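# Place four hardware parts in their tray pockets

## Task

Set the hex bolt, the hose clamp, the clip and the wall bracket into the plastic tray so that each sits on the bottom of its own separate pocket, at rest and oriented as the manual reference image shows. Each part is judged on its own. The tray must stay upright on the table, and nothing may be tipped over.

## Robot and tools

Robot: two arms, left_arm and right_arm, each with a two-finger gripper. In the scene frame the origin lies at table-top height midway between the arms' nominal bases, +z points up, +x points out over the table, and left_arm sits on the +y side (arm names do not match image sides). Calibrated bases: left_arm at (-0.010, +0.272, 0) m, right_arm at (+0.007, -0.291, 0) m, both nearly unrotated. A camera stand stands behind the arms. Cameras: cam_high (fixed), cam_left_wrist, cam_right_wrist, each 896x504 pixels.

Frames: every hand pose, Hand target, velocity and offset for an arm uses that arm's own base frame; fixed cameras and the table use the scene frame. On the gripper, fingers point along its +z and open and close along its y. end_effector_position is the spot between the finger pads, about 1 cm short of the tips. Printed poses may be off by a few centimetres, more at long reach.

execute_actions(actions, cameras): actions is a list of actions; each action is a list of up to 15 rows, one row per 1/30 s step; if fewer than 15, the last row is held. A row is always 14 numbers in [-1, 1], both arms: left dx, dy, dz, rx, ry, rz, opening, then right dx, dy, dz, rx, ry, rz, opening. The first six are an offset (not a pose) from that arm's Hand target as it stood when the action began, along its base axes; every row of the action counts from that same start. 1.0 equals 0.6 m or 180 degrees; rx, ry, rz form one rotation vector, turning about the Hand target position. Sending the same offset again moves further. Opening is absolute: +1 fully open (0.094 m), -1 closed. Six zeros re-request the current Hand target. Images come back only with an empty actions list or when cameras names them (["all"], a list of names, or []).

move(target, speed, blend, opening_speed, grip_force, blocking, cameras): target is one 14-number row laid out as above, or a list of up to 15 such rows; every row is an offset from the Hand targets at the move's start, not from the previous row. Grippers travel straight lines, ending together, capped at 10 s total. speed: top path speed in m/s, 0.002 to 4.3, default 0.25 (turn rate up to twice that in rad/s); one number or one per target. blend: corner rounding in metres for lists; 0 stops at each point. opening_speed: rate of opening change per second on the -1..1 scale, at least 0.2; use it to close gently. grip_force: per-pad force limit in newtons, 10 to 50, one value or one per arm; it persists; lower force closes slowly. blocking=false returns after about 0.5 s while the move continues. Paths ignore obstacles and the other arm. The result adds a move: line with the ending (done, off_target, moving, held, fault) and limits (paced: pose clipped; held: steps withheld).

wait(seconds 0 to 10) lets the scene run; stop() brakes a running move; zoom_image(camera, region [x0, y0, x1, y1] in pixels, at most 504 by 504) enlarges part of the latest image of cam_high, cam_left_wrist or cam_right_wrist; show_instructions() shows the reference image; read_manual(section) returns licence text; finished_scene(scene) closes the current scene, given its number, and cannot be undone.

Reading results: Hand target is the last commanded pose after clipping; the next offsets count from it. The gripper often rests a little short (friction, weight, load); waiting does not fix that, but a fresh command or a small extra offset does. Each step the commanded orientation is clipped to within 40 degrees of the measured one. Tool commands lists current gripper commands; to keep a gripper as it is, resend its present opening, since 0 is a real command. grip_measured is the finger opening on the -1..1 scale; empty it reads slightly wide; on a gripped hard part it reads somewhat below the part's width. Joint velocities may read within noise. Joint torques include the arm's own weight and noise; numbers 3 and 4 wrap at ±28 N m. Step readings list some intermediate positions for execute_actions calls only. MOTOR HOT warns of heating; an OVER-TEMPERATURE FAULT drops that arm for 30 to 60 s or more.

Avoid: dropping parts or releasing them while moving; letting anything fall off the table; toppling the container or other objects; fast or deep contact (harder the faster and the farther past contact); bringing the two grippers, housings or wrist cameras together or gripping the other arm's fingers; paths near an arm's own base (go around); long holds, stretched-out poses or pushing at unreachable targets, which heat motors. A pushed arm keeps pressing until commanded back past its gripper. Loose objects may occasionally be nudged by outside forces; verify placements with cameras before finishing.

Each tool is called as name([rows], argument=value, ...), one row to a line, values as JSON.

Reference images:

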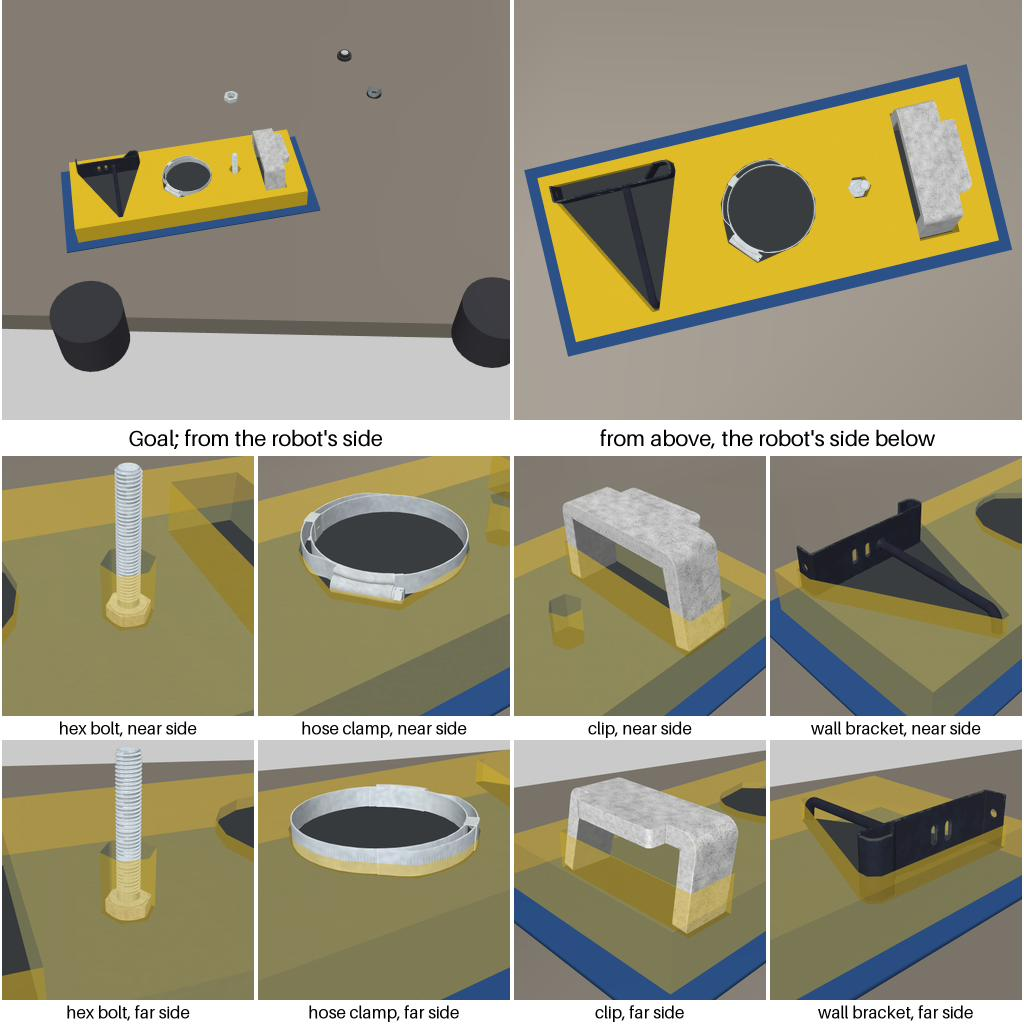

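## Session

execute_actions(actions=[])

Scene clock: 0.00 s.
left_arm: end_effector_position=(+0.7870, +0.0122, +0.2747) grip_measured=+1.000 end_effector_quat_wxyz=(+0.493, +0.242, +0.836, +0.005) | right_arm: end_effector_position=(+0.2223, +0.4881, +0.2666) grip_measured=+1.000 end_effector_quat_wxyz=(+0.551, -0.308, +0.763, +0.141)
Joint positions: left_arm=[0.082 1.893 1.724 -0.399 0.302 0.479 0.094] | right_arm=[1.343 1.299 0.888 -0.05 0.656 0.161 0.094]
Joint velocities: within noise
Joint torques (N m): no reading
Heat: left arm: hottest wrist yaw 29 °C; right arm: hottest waist 30 °C.
Hand target: left_arm +0.7930, +0.0128, +0.2803; +0.499, +0.242, +0.832, +0.007 | right_arm +0.2239, +0.4949, +0.2873; +0.561, -0.297, +0.757, +0.155
Tool commands: left_gripper/opening=+1.0 right_gripper/opening=+1.0

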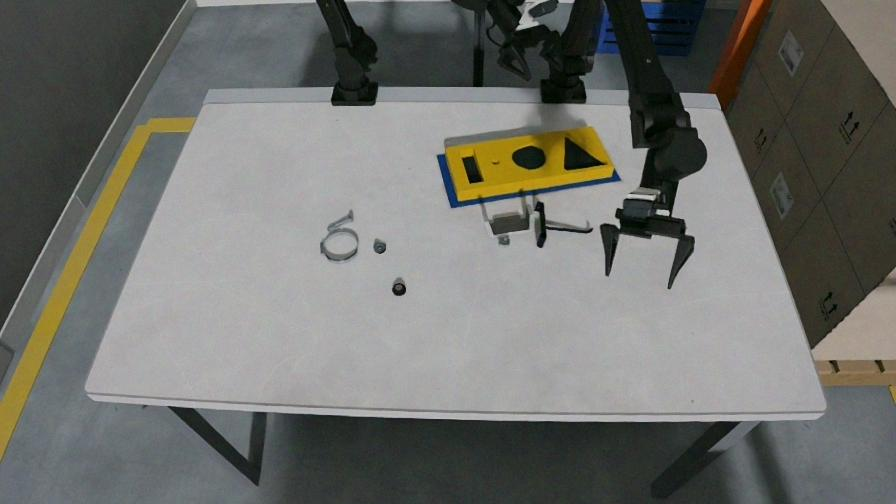

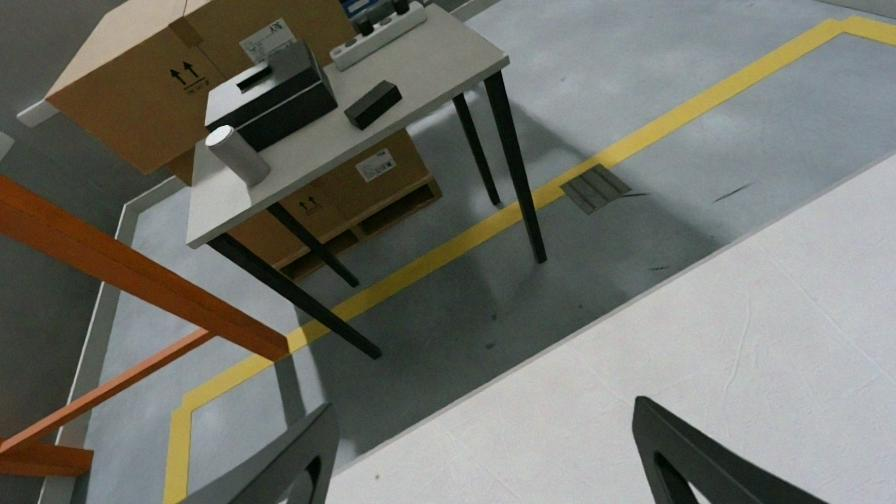

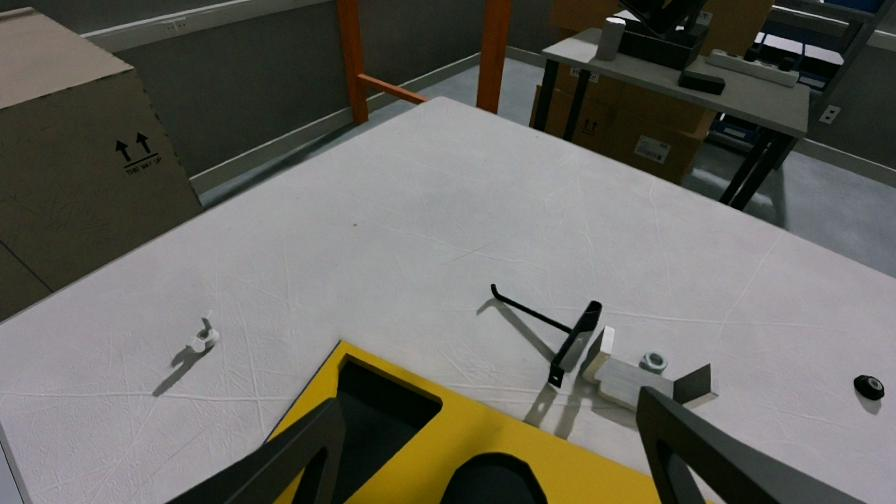

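zoom_image(camera="cam_high", region=[300, 0, 720, 240])

zoom_image(camera="cam_high", region=[280, 180, 640, 320])

zoom_image(camera="cam_right_wrist", region=[392, 252, 896, 504])

zoom_image(camera="cam_right_wrist", region=[0, 252, 504, 504])

Scaled by 1.200 from the camera's 896x504 image, which has a finer 1280x720 frame.

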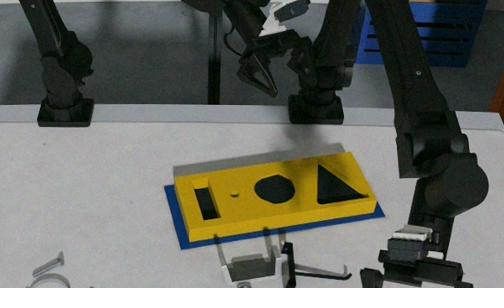

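Scaled by 1.400 from the camera's 896x504 image, which has a finer 1280x720 frame.

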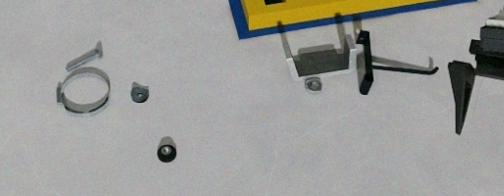

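Scaled by 1.000.

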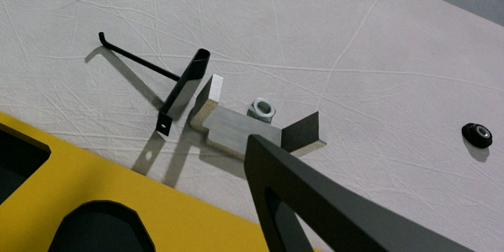

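Scaled by 1.000.

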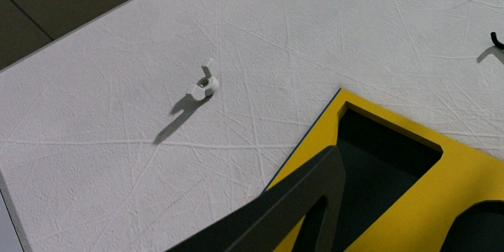

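move(target=[-0.5717, -0.1713, -0.0172, -0.0047, 0.3368, 0.1633, 1, 0.2935, -0.8498, -0.0288, -0.1075, 0.3893, -0.2061, 1], speed=0.5, cameras=["all"])

Scene clock: 7.27 s.
left_arm: end_effector_position=(+0.4591, -0.0869, +0.2708) grip_measured=+1.000 end_effector_quat_wxyz=(+0.009, +0.003, +1.000, +0.000) | right_arm: end_effector_position=(+0.3856, -0.0116, +0.2499) grip_measured=+1.000 end_effector_quat_wxyz=(-0.020, +0.003, +1.000, +0.002)
Joint positions: left_arm=[-0.187 1.548 1.569 -1.574 -0.004 -0.181 0.094] | right_arm=[-0.03 1.374 1.328 -1.565 -0.003 -0.024 0.094]
Joint torques (N m): left_arm=[0.67 -12.81 7.38 -0.35 0 -0.17] | right_arm=[-1.38 -8.94 12.81 0.08 0.16 -0.05]
Heat: left arm: hottest elbow 29 °C; right arm: hottest waist 30 °C.
Hand target: left_arm +0.4501, -0.0901, +0.2701; +0.000, +0.000, +1.000, +0.000 | right_arm +0.4000, -0.0149, +0.2701; +0.000, +0.000, +1.000, +0.000
Off the commanded pose: left_arm 0.010 m, 1 deg | right_arm 0.025 m, 2 deg.
move: off_target (right_arm)

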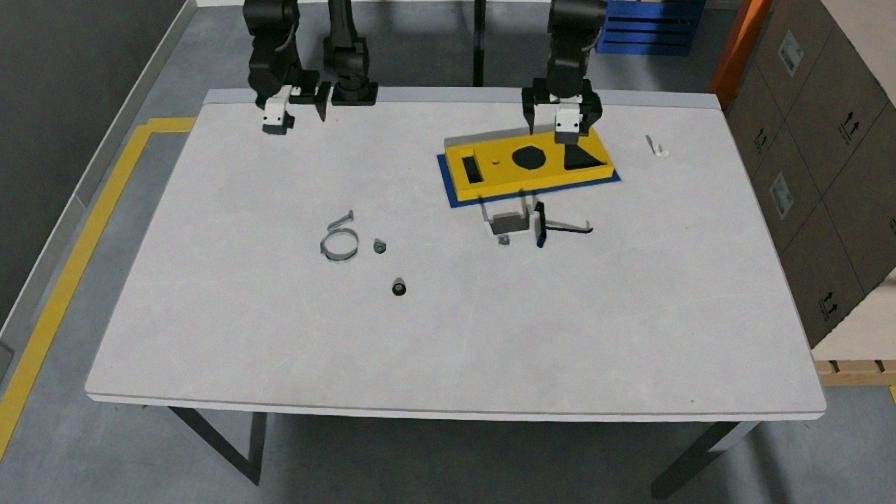

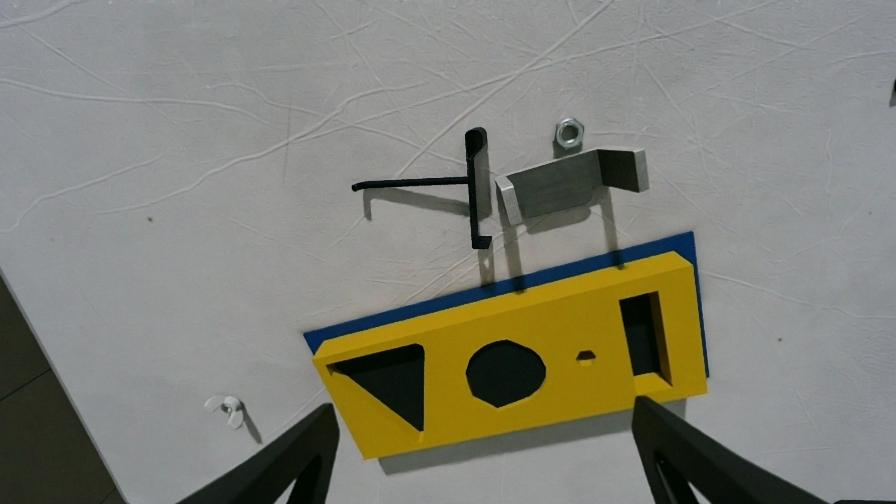

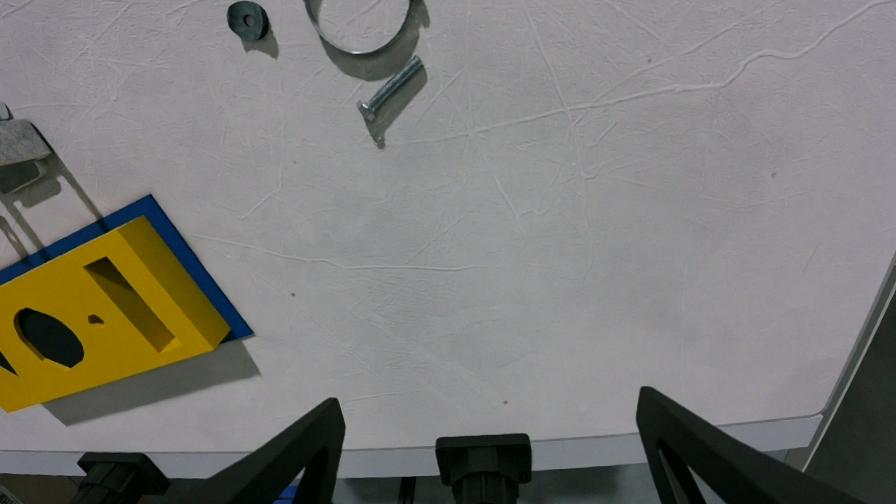

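zoom_image(camera="cam_right_wrist", region=[0, 380, 560, 504])

zoom_image(camera="cam_left_wrist", region=[290, 100, 720, 480])

zoom_image(camera="cam_high", region=[420, 60, 720, 260])

Region (0, 380, 560, 504) is 560x124 pixels. A region can be at most 504 by 504 pixels.

Scaled by 1.172 from the camera's 896x504 image, which has a finer 1280x720 frame.

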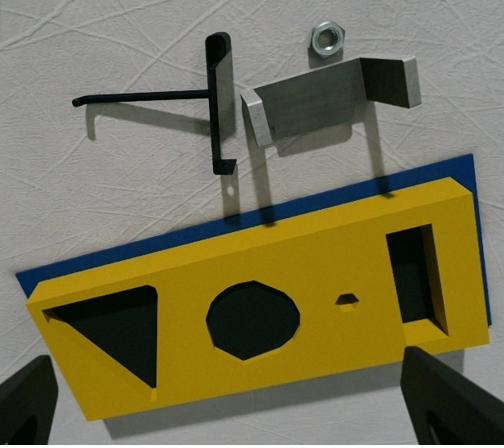

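Scaled by 1.680 from the camera's 896x504 image, which has a finer 1280x720 frame.

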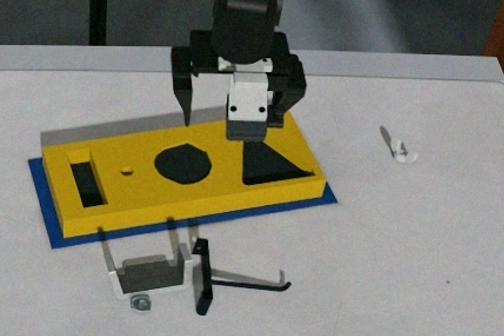

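move(target=[-0.15, 0.0, 0.0, 0, 0, 0, 1, 0.2, 0.08, 0.0, 0, 0, 0, 1], speed=0.4, cameras=["cam_left_wrist", "cam_right_wrist"])

Scene clock: 12.13 s.
left_arm: end_effector_position=(+0.3652, -0.0862, +0.2771) grip_measured=+1.000 end_effector_quat_wxyz=(+0.013, +0.001, +1.000, -0.002) | right_arm: end_effector_position=(+0.5070, +0.0314, +0.2493) grip_measured=+1.000 end_effector_quat_wxyz=(-0.022, -0.004, +1.000, +0.000)
Joint positions: left_arm=[-0.231 1.303 1.332 -1.574 -0.002 -0.229 0.094] | right_arm=[0.062 1.697 1.695 -1.613 -0.003 0.054 0.094]
Joint torques (N m): left_arm=[0.03 -7.53 7.49 0.08 -0.11 -0.25] | right_arm=[-0.85 -14.04 12.72 -0.02 0.13 0.18]
Heat: left arm: hottest shoulder 29 °C; right arm: hottest shoulder 31 °C.
Hand target: left_arm +0.3600, -0.0901, +0.2700; +0.000, +0.000, +1.000, +0.000 | right_arm +0.5200, +0.0331, +0.2701; +0.000, +0.000, +1.000, +0.000
Off the commanded pose: left_arm 0.009 m, 1 deg | right_arm 0.025 m, 3 deg.
move: off_target (right_arm)
Images, in order (width x height): cam_left_wrist 896x504, cam_right_wrist 896x504.

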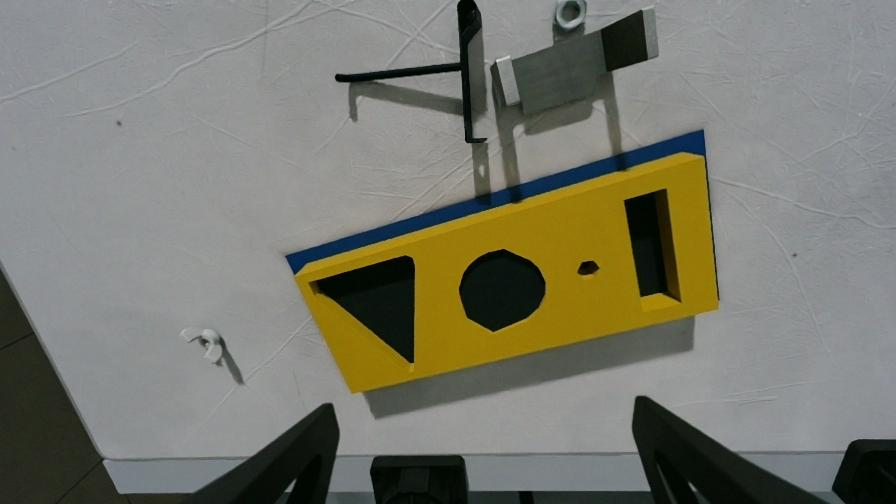

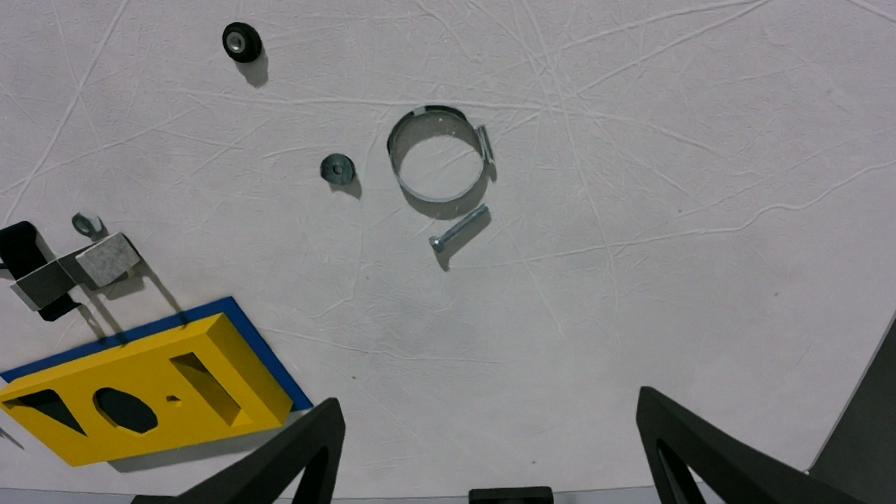

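zoom_image(camera="cam_left_wrist", region=[310, 0, 500, 160])

zoom_image(camera="cam_left_wrist", region=[460, 0, 680, 140])

zoom_image(camera="cam_right_wrist", region=[300, 80, 540, 280])

zoom_image(camera="cam_left_wrist", region=[280, 120, 740, 420])

zoom_image(camera="cam_right_wrist", region=[0, 200, 160, 340])

Scaled by 2.653 from the camera's 896x504 image, which has a finer 1280x720 frame.

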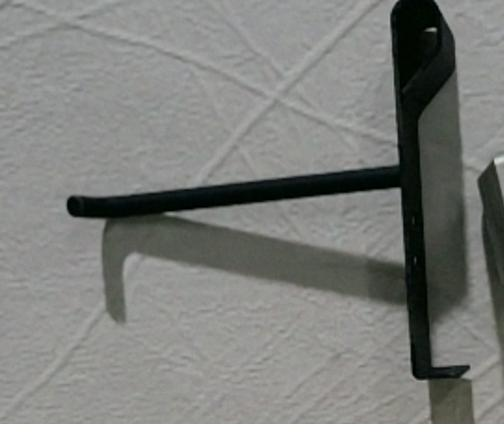

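Scaled by 2.291 from the camera's 896x504 image, which has a finer 1280x720 frame.

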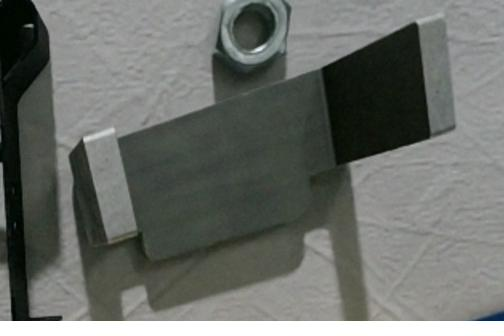

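Scaled by 2.100 from the camera's 896x504 image, which has a finer 1280x720 frame.

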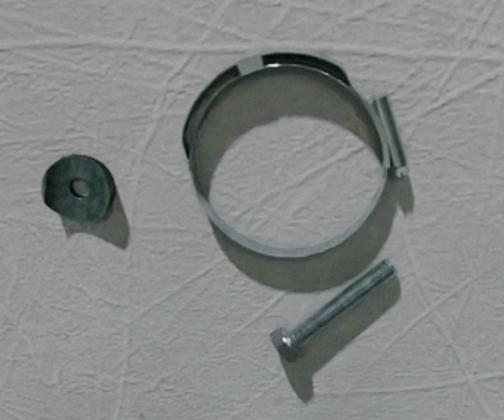

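Scaled by 1.096 from the camera's 896x504 image, which has a finer 1280x720 frame.

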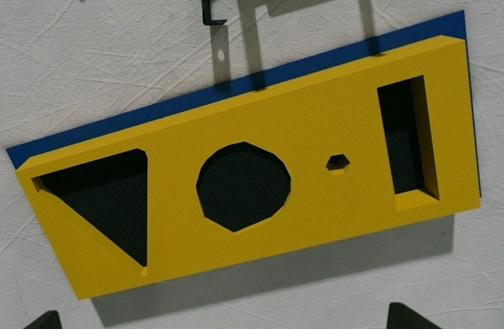

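Scaled by 3.150 from the camera's 896x504 image, which has a finer 1280x720 frame.

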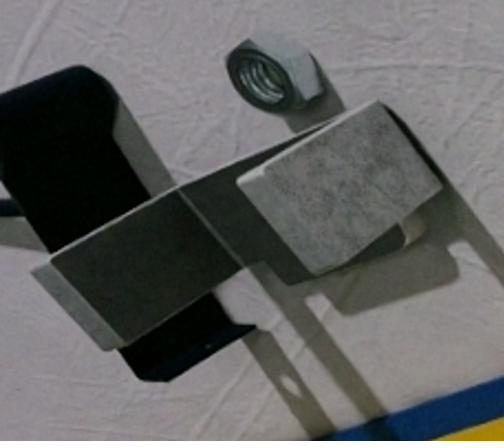

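move(target=[-0.1, -0.0667, -0.2, 0, -0.3333, 0, 1, -0.2667, 0.0283, -0.2, 0, -0.3333, 0, 1], speed=0.5, cameras=["cam_left_wrist", "cam_right_wrist"])

zoom_image(camera="cam_left_wrist", region=[300, 100, 700, 340])

zoom_image(camera="cam_right_wrist", region=[300, 100, 600, 340])

Scene clock: 42.90 s.
left_arm: end_effector_position=(+0.3022, -0.1268, +0.1570) grip_measured=+1.000 end_effector_quat_wxyz=(+0.501, -0.006, +0.866, +0.002) | right_arm: end_effector_position=(+0.3583, +0.0455, +0.1463) grip_measured=+1.000 end_effector_quat_wxyz=(+0.490, +0.001, +0.871, -0.005)
Joint positions: left_arm=[-0.701 0.736 0.342 -0.256 -0.602 -0.409 0.094] | right_arm=[0.223 0.824 0.337 -0.071 0.2 0.115 0.094]
Joint torques (N m): left_arm=[0.09 0.38 7.91 2.33 -0.37 -0.08] | right_arm=[-0.09 -2.2 8.09 2.71 0.23 0.11]
Heat: left arm: hottest elbow 31 °C; right arm: hottest elbow 35 °C.
Hand target: left_arm +0.3000, -0.1302, +0.1501; +0.500, +0.000, +0.866, +0.000 | right_arm +0.3600, +0.0501, +0.1501; +0.500, +0.000, +0.866, +0.000
Off the commanded pose: left_arm 0.008 m, 1 deg | right_arm 0.006 m, 1 deg.
move: done
Images, in order (width x height): cam_left_wrist 896x504, cam_right_wrist 896x504.

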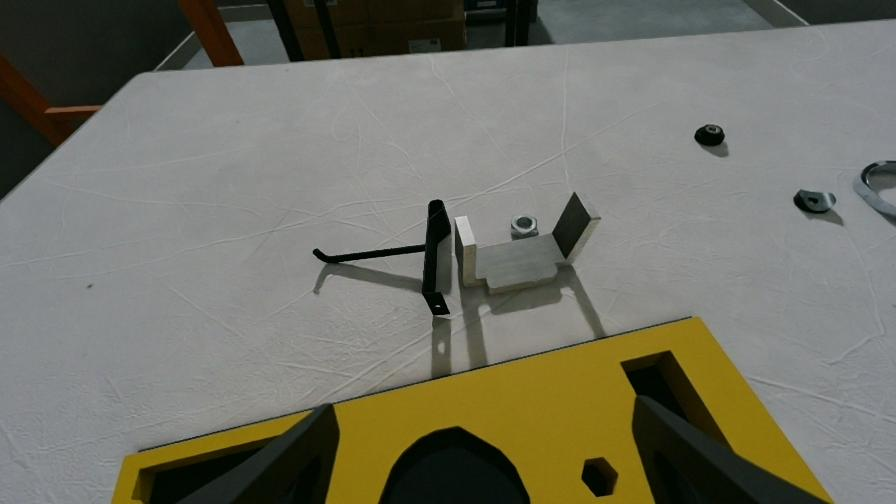

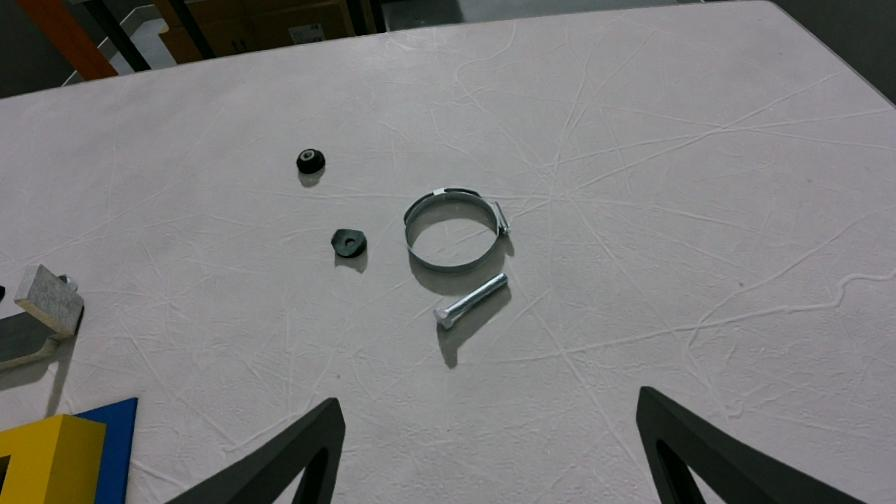

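Scaled by 1.260 from the camera's 896x504 image, which has a finer 1280x720 frame.

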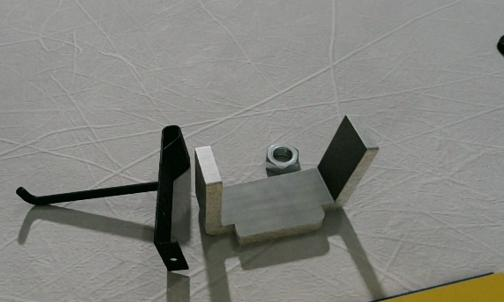

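Scaled by 1.680 from the camera's 896x504 image, which has a finer 1280x720 frame.

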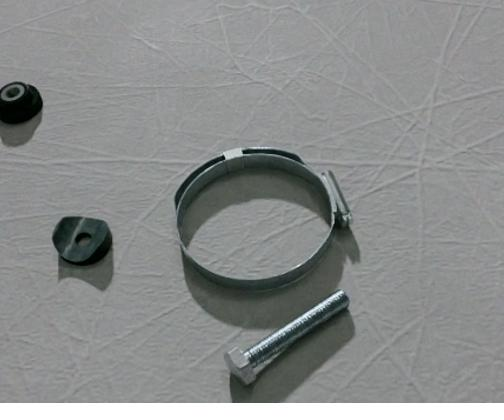

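move(target=[0.1658, -0.1485, -0.113, 0.0033, -0.0276, 0.0755, 0.06, 0.2412, -0.0667, -0.0727, 0.2183, 0.4053, -0.2601, 0.0], speed=0.5, cameras=["cam_left_wrist", "cam_right_wrist"])

Scene clock: 62.93 s.
left_arm: end_effector_position=(+0.3881, -0.2007, +0.0742) grip_measured=+0.062 end_effector_quat_wxyz=(+0.522, -0.090, +0.844, +0.083) | right_arm: end_effector_position=(+0.4872, +0.0144, +0.0936) grip_measured=+0.002 end_effector_quat_wxyz=(-0.166, +0.460, +0.869, +0.074)
Joint positions: left_arm=[-0.793 1.5 0.554 0.159 -0.897 -0.613 0.05] | right_arm=[-0.065 1.853 1.456 -1.423 -0.27 0.875 0.047]
Joint torques (N m): left_arm=[-0.15 -6.42 9.16 1.98 -0.53 -0.22] | right_arm=[-1.61 -14.74 11.26 -0.47 -0.23 0.19]
Heat: left arm: hottest elbow 33 °C; right arm: hottest elbow 35 °C.
Hand target: left_arm +0.3995, -0.2191, +0.0823; +0.534, -0.100, +0.837, +0.064 | right_arm +0.5047, +0.0099, +0.1064; -0.153, +0.467, +0.867, +0.082
Off the commanded pose: left_arm 0.023 m, 3 deg | right_arm 0.022 m, 2 deg.
move: off_target (left_arm, right_arm)
Images, in order (width x height): cam_left_wrist 896x504, cam_right_wrist 896x504.

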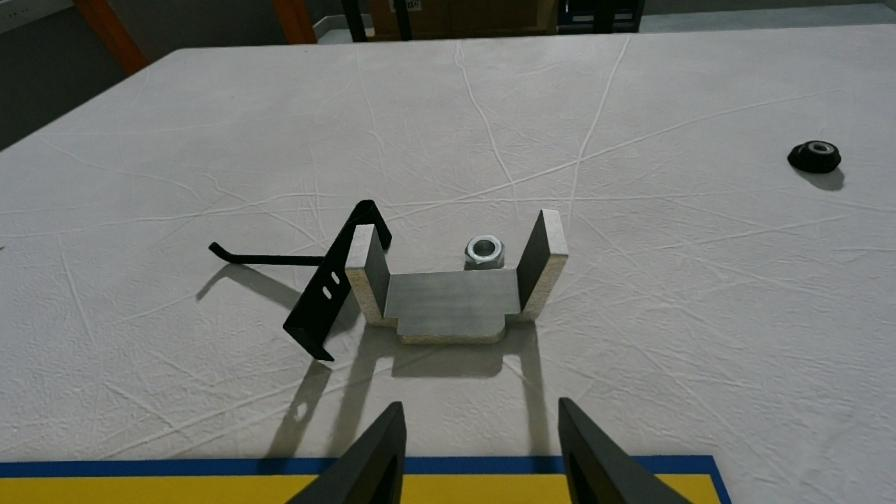

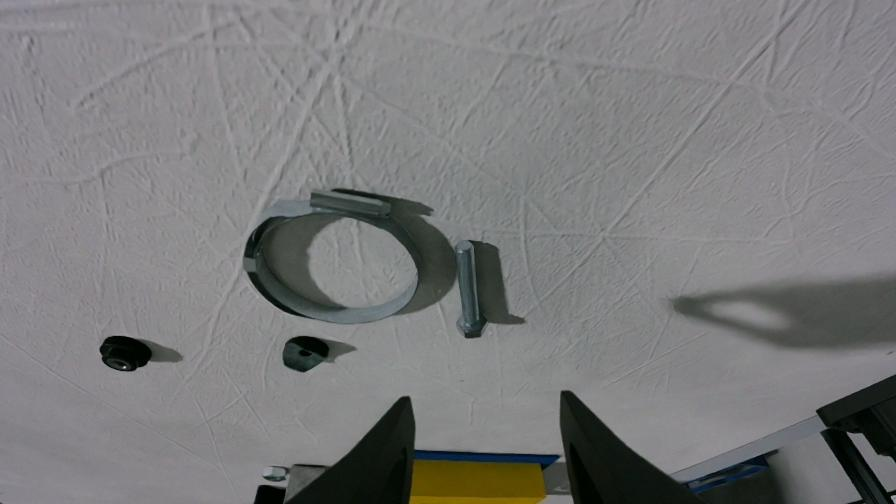

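zoom_image(camera="cam_left_wrist", region=[270, 180, 620, 400])

zoom_image(camera="cam_right_wrist", region=[220, 160, 540, 360])

Scaled by 1.440 from the camera's 896x504 image, which has a finer 1280x720 frame.

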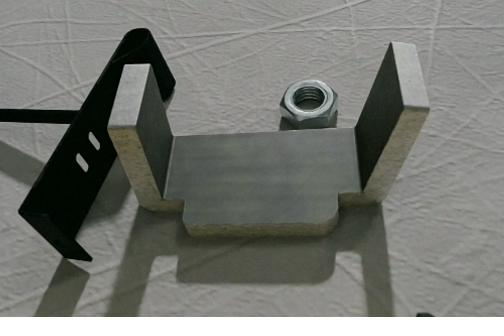

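Scaled by 1.575 from the camera's 896x504 image, which has a finer 1280x720 frame.

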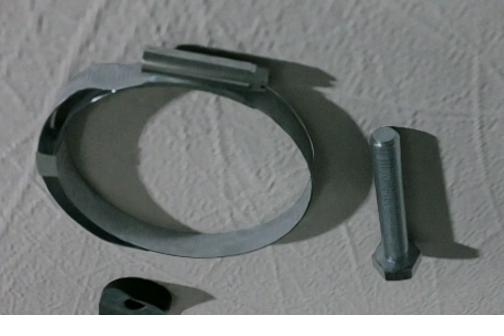

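move(target=[0.0807, -0.025, -0.0123, 0, 0, 0, 0.06, 0.0035, 0.017, -0.081, 0, 0, 0, 0.0], speed=0.25, cameras=["cam_left_wrist", "cam_right_wrist"])

Scene clock: 66.20 s.
left_arm: end_effector_position=(+0.4312, -0.2256, +0.0688) grip_measured=+0.062 end_effector_quat_wxyz=(+0.525, -0.095, +0.843, +0.070) | right_arm: end_effector_position=(+0.5054, +0.0139, +0.0606) grip_measured=+0.002 end_effector_quat_wxyz=(-0.153, +0.468, +0.867, +0.081)
Joint positions: left_arm=[-0.755 1.617 0.667 0.215 -0.857 -0.579 0.05] | right_arm=[-0.065 1.912 1.456 -1.333 -0.275 0.894 0.047]
Joint torques (N m): left_arm=[2.2 -8.18 9.03 1.92 -0.33 0.06] | right_arm=[-0.26 -15.68 6.65 0.53 -0.23 0.14]
Heat: left arm: hottest elbow 34 °C; right arm: hottest elbow 34 °C.
Hand target: left_arm +0.4480, -0.2342, +0.0749; +0.534, -0.100, +0.837, +0.064 | right_arm +0.5069, +0.0201, +0.0579; -0.153, +0.467, +0.867, +0.082
Off the commanded pose: left_arm 0.020 m, 2 deg | right_arm 0.007 m, 0 deg.
move: off_target (left_arm)
Images, in order (width x height): cam_left_wrist 896x504, cam_right_wrist 896x504.

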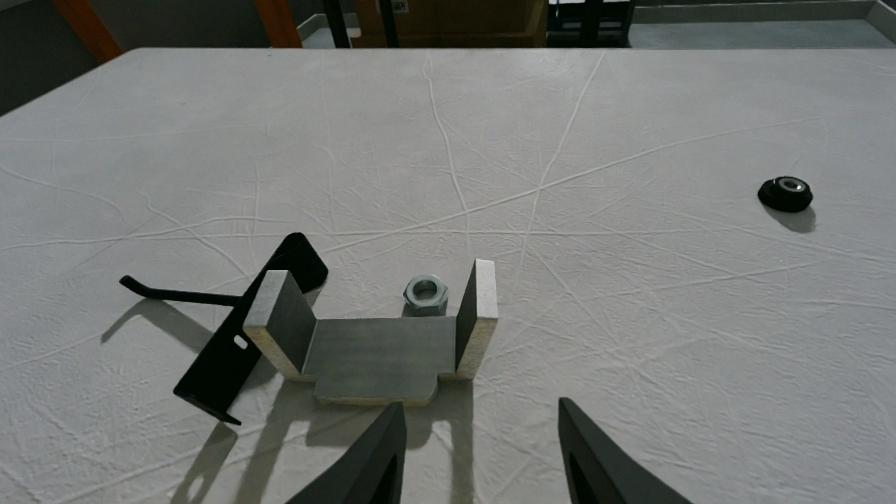

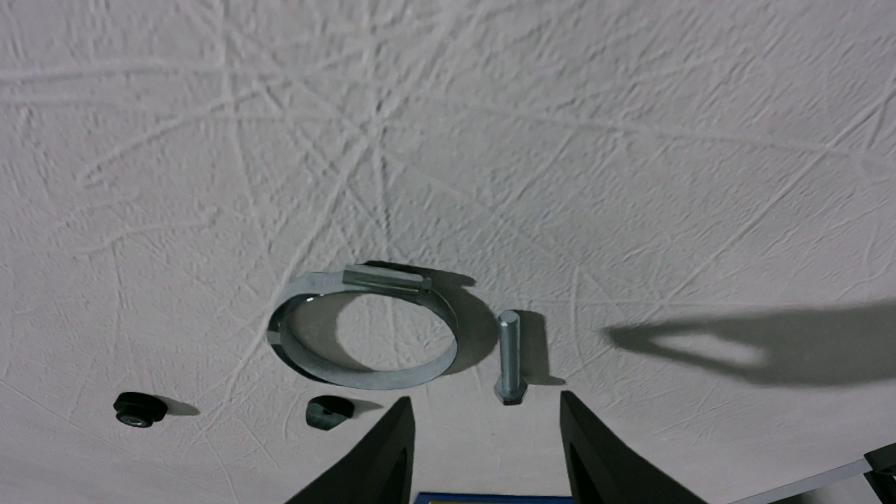

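zoom_image(camera="cam_left_wrist", region=[160, 230, 520, 440])

Scaled by 1.400 from the camera's 896x504 image, which has a finer 1280x720 frame.

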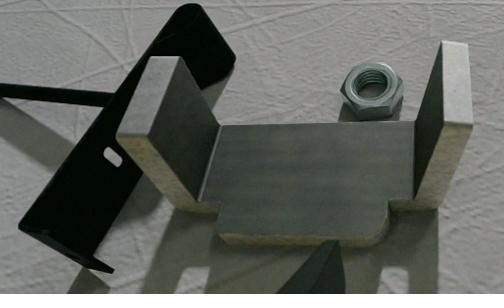

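move(target=[0.1047, 0.0262, -0.0527, 0, 0, 0, 0.06, -0.0397, 0.0268, -0.0768, 0, 0, 0, 0.0], speed=0.2, cameras=["cam_left_wrist", "cam_right_wrist"])

Scene clock: 71.67 s.
left_arm: end_effector_position=(+0.4949, -0.2116, +0.0396) grip_measured=+0.062 end_effector_quat_wxyz=(+0.524, -0.098, +0.843, +0.069) | right_arm: end_effector_position=(+0.4827, +0.0308, +0.0160) grip_measured=+0.002 end_effector_quat_wxyz=(-0.152, +0.467, +0.867, +0.082)
Joint positions: left_arm=[-0.628 1.778 0.757 0.368 -0.759 -0.47 0.05] | right_arm=[-0.035 1.914 1.324 -1.187 -0.281 0.924 0.047]
Joint torques (N m): left_arm=[1.49 -9.99 8.57 2.29 -0.26 0.08] | right_arm=[-0.32 -14.86 6.09 0.54 -0.22 0.18]
Heat: left arm: hottest elbow 34 °C; right arm: hottest elbow 34 °C.
Hand target: left_arm +0.5108, -0.2185, +0.0433; +0.534, -0.100, +0.837, +0.064 | right_arm +0.4829, +0.0362, +0.0117; -0.153, +0.467, +0.867, +0.082
Off the commanded pose: left_arm 0.018 m, 1 deg | right_arm 0.007 m, 0 deg.
move: off_target (left_arm)
Images, in order (width x height): cam_left_wrist 896x504, cam_right_wrist 896x504.

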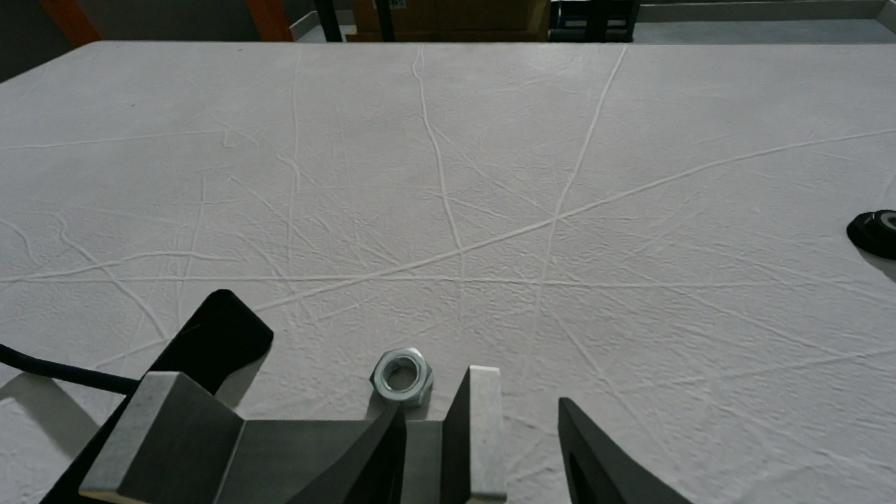

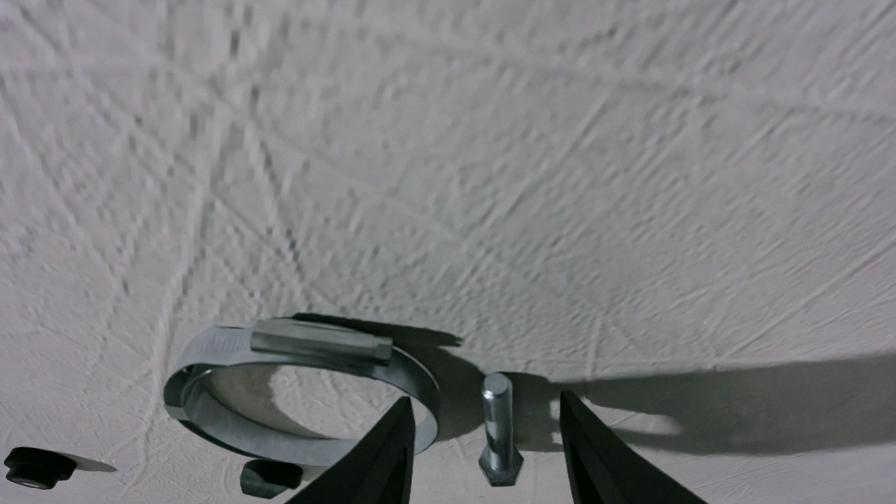

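move(target=[0, 0, 0, 0, 0, 0, -1, -0.0065, -0.0045, 0.05, 0, 0, 0, 0.0], speed=0.2, grip_force=[40, 40])

Scene clock: 75.20 s.
left_arm: end_effector_position=(+0.4965, -0.2105, +0.0423) grip_measured=-0.723 end_effector_quat_wxyz=(+0.525, -0.075, +0.843, +0.090) | right_arm: end_effector_position=(+0.4748, +0.0311, +0.0260) grip_measured=+0.002 end_effector_quat_wxyz=(-0.162, +0.468, +0.865, +0.077)
Joint positions: left_arm=[-0.627 1.778 0.762 0.368 -0.773 -0.405 0.013] | right_arm=[-0.035 1.896 1.324 -1.229 -0.281 0.924 0.047]
Joint torques (N m): left_arm=[1.96 -10.4 8.24 2.25 0.26 -0.5] | right_arm=[-0.67 -17.55 7.24 -0.35 -0.17 0.11]
Heat: left arm: hottest elbow 34 °C; right arm: hottest elbow 33 °C.
Hand target: left_arm +0.5108, -0.2185, +0.0433; +0.534, -0.100, +0.837, +0.064 | right_arm +0.4790, +0.0335, +0.0417; -0.153, +0.467, +0.867, +0.082
Off the commanded pose: left_arm 0.016 m, 4 deg | right_arm 0.016 m, 1 deg.
grip_force (N): 40, 40
move: off_target (left_arm, right_arm)

move(target=[-0.02, 0, 0.23, 0, 0, 0, -1, 0, 0, 0, 0, 0, 0, -0.64], speed=0.3, cameras=["cam_left_wrist", "cam_right_wrist"])

Scene clock: 78.93 s.
left_arm: end_effector_position=(+0.4774, -0.1992, +0.1350) grip_measured=-0.770 end_effector_quat_wxyz=(+0.501, -0.086, +0.857, +0.087) | right_arm: end_effector_position=(+0.4748, +0.0311, +0.0260) grip_measured=-0.638 end_effector_quat_wxyz=(-0.162, +0.468, +0.865, +0.077)
Joint positions: left_arm=[-0.627 1.493 0.797 -0.029 -0.756 -0.474 0.011] | right_arm=[-0.035 1.896 1.324 -1.229 -0.281 0.924 0.017]
Joint torques (N m): left_arm=[0.38 -11.99 13.2 1.37 -0.85 0] | right_arm=[-0.73 -17.49 7.23 -0.36 -0.18 0.11]
Heat: left arm: hottest elbow 35 °C; right arm: hottest elbow 33 °C.
Hand target: left_arm +0.4987, -0.2185, +0.1813; +0.534, -0.100, +0.837, +0.064 | right_arm +0.4790, +0.0335, +0.0417; -0.153, +0.467, +0.867, +0.082
Off the commanded pose: left_arm 0.054 m, 5 deg | right_arm 0.016 m, 1 deg.
grip_force (N): 40, 40
move: off_target (left_arm, right_arm)
Images, in order (width x height): cam_left_wrist 896x504, cam_right_wrist 896x504.

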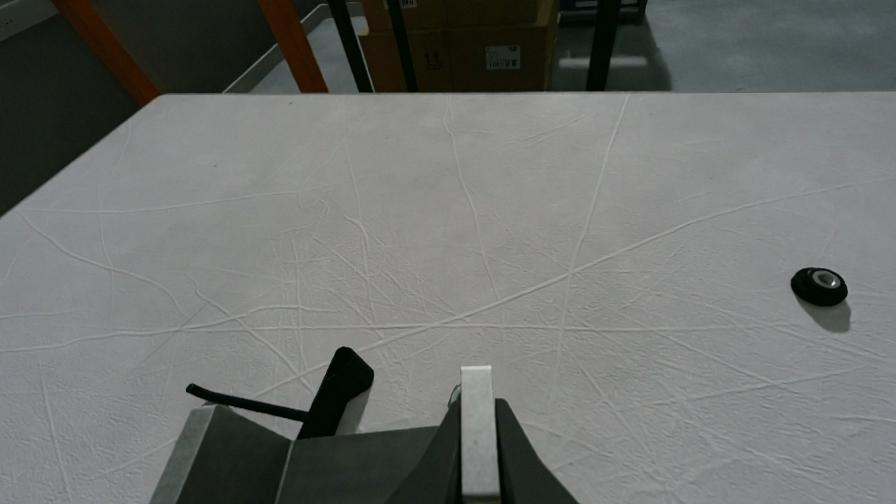

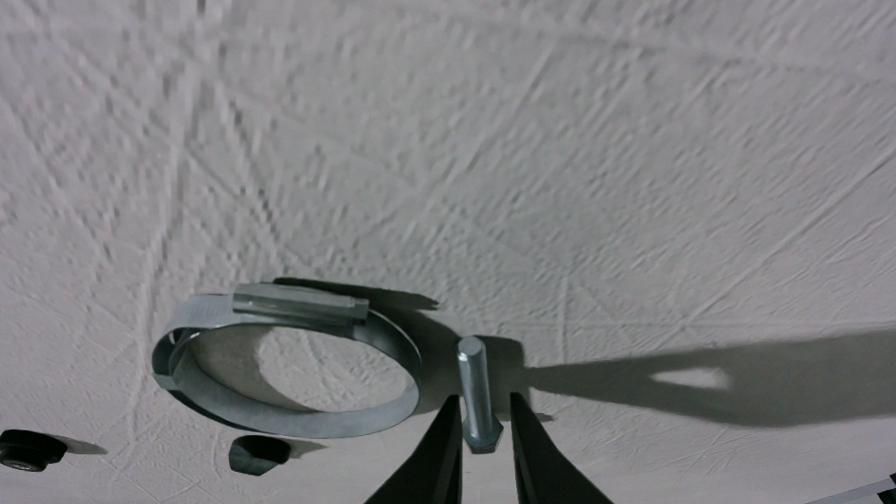

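move(target=[-0.0812, 0.6808, 0.0728, 0.3147, 0.462, -0.4229, -1, 0.0015, 0.0012, -0.0533, 0, 0, 0, -0.64], speed=0.4, cameras=["cam_left_wrist", "cam_right_wrist"])

Scene clock: 84.07 s.
left_arm: end_effector_position=(+0.4273, +0.1777, +0.1898) grip_measured=-0.771 end_effector_quat_wxyz=(-0.193, +0.666, +0.714, +0.101) | right_arm: end_effector_position=(+0.4801, +0.0309, +0.0155) grip_measured=-0.638 end_effector_quat_wxyz=(-0.151, +0.467, +0.867, +0.083)
Joint positions: left_arm=[0.236 1.588 1.359 -1.389 -0.436 1.726 0.011] | right_arm=[-0.035 1.907 1.313 -1.18 -0.281 0.924 0.017]
Joint torques (N m): left_arm=[1.96 -12.51 14.74 -0.32 -0.7 -0.04] | right_arm=[-0.67 -14.45 6.09 0.54 -0.18 0.13]
Heat: left arm: hottest elbow 37 °C; right arm: hottest elbow 33 °C.
Hand target: left_arm +0.4500, +0.1901, +0.2249; -0.176, +0.656, +0.721, +0.136 | right_arm +0.4800, +0.0342, +0.0098; -0.153, +0.467, +0.867, +0.082
Off the commanded pose: left_arm 0.044 m, 5 deg | right_arm 0.007 m, 0 deg.
grip_force (N): 40, 40
move: off_target (left_arm)
Images, in order (width x height): cam_left_wrist 896x504, cam_right_wrist 896x504.

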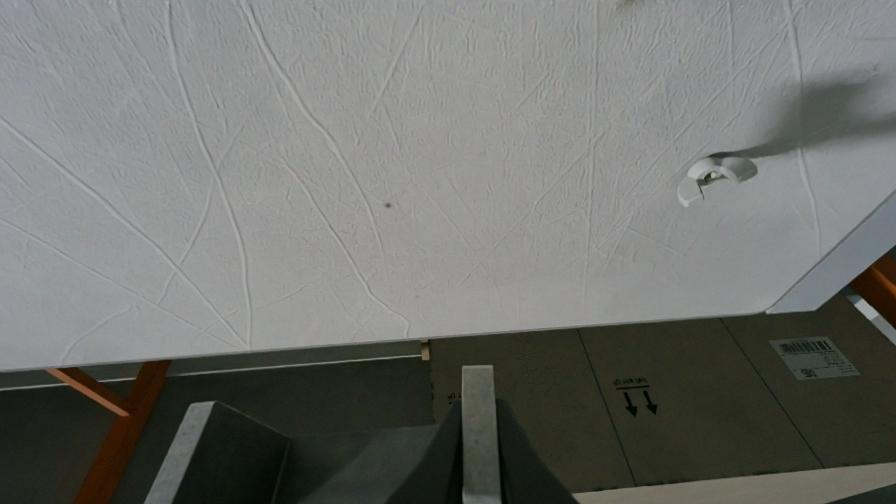

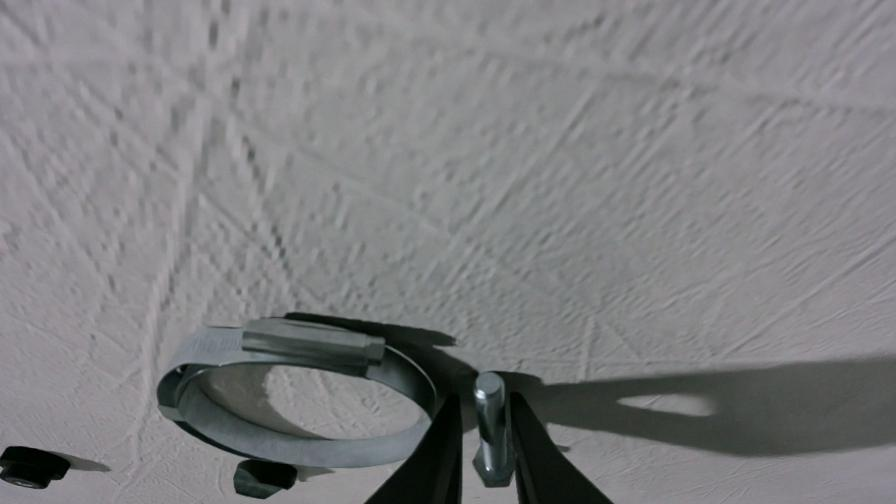

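move(target=[0, 0.0333, -0.2583, 0.009, -0.0241, 0.002, -1, 0, 0, 0, 0, 0, 0, -1], speed=0.3)

Scene clock: 86.50 s.
left_arm: end_effector_position=(+0.4387, +0.1994, +0.0489) grip_measured=-0.771 end_effector_quat_wxyz=(-0.170, +0.656, +0.722, +0.139) | right_arm: end_effector_position=(+0.4801, +0.0309, +0.0155) grip_measured=-0.823 end_effector_quat_wxyz=(-0.151, +0.467, +0.867, +0.083)
Joint positions: left_arm=[0.273 1.724 1.128 -0.916 -0.44 1.76 0.011] | right_arm=[-0.035 1.907 1.313 -1.18 -0.281 0.924 0.008]
Joint torques (N m): left_arm=[2.14 -15.68 8.13 1.16 -0.74 -0.01] | right_arm=[-0.62 -14.39 6.06 0.55 -0.18 0.12]
Heat: left arm: hottest elbow 37 °C; right arm: hottest elbow 33 °C.
Hand target: left_arm +0.4500, +0.2101, +0.0699; -0.158, +0.646, +0.727, +0.170 | right_arm +0.4800, +0.0342, +0.0098; -0.153, +0.467, +0.867, +0.082
Off the commanded pose: left_arm 0.026 m, 4 deg | right_arm 0.007 m, 0 deg.
grip_force (N): 40, 40
move: off_target (left_arm)


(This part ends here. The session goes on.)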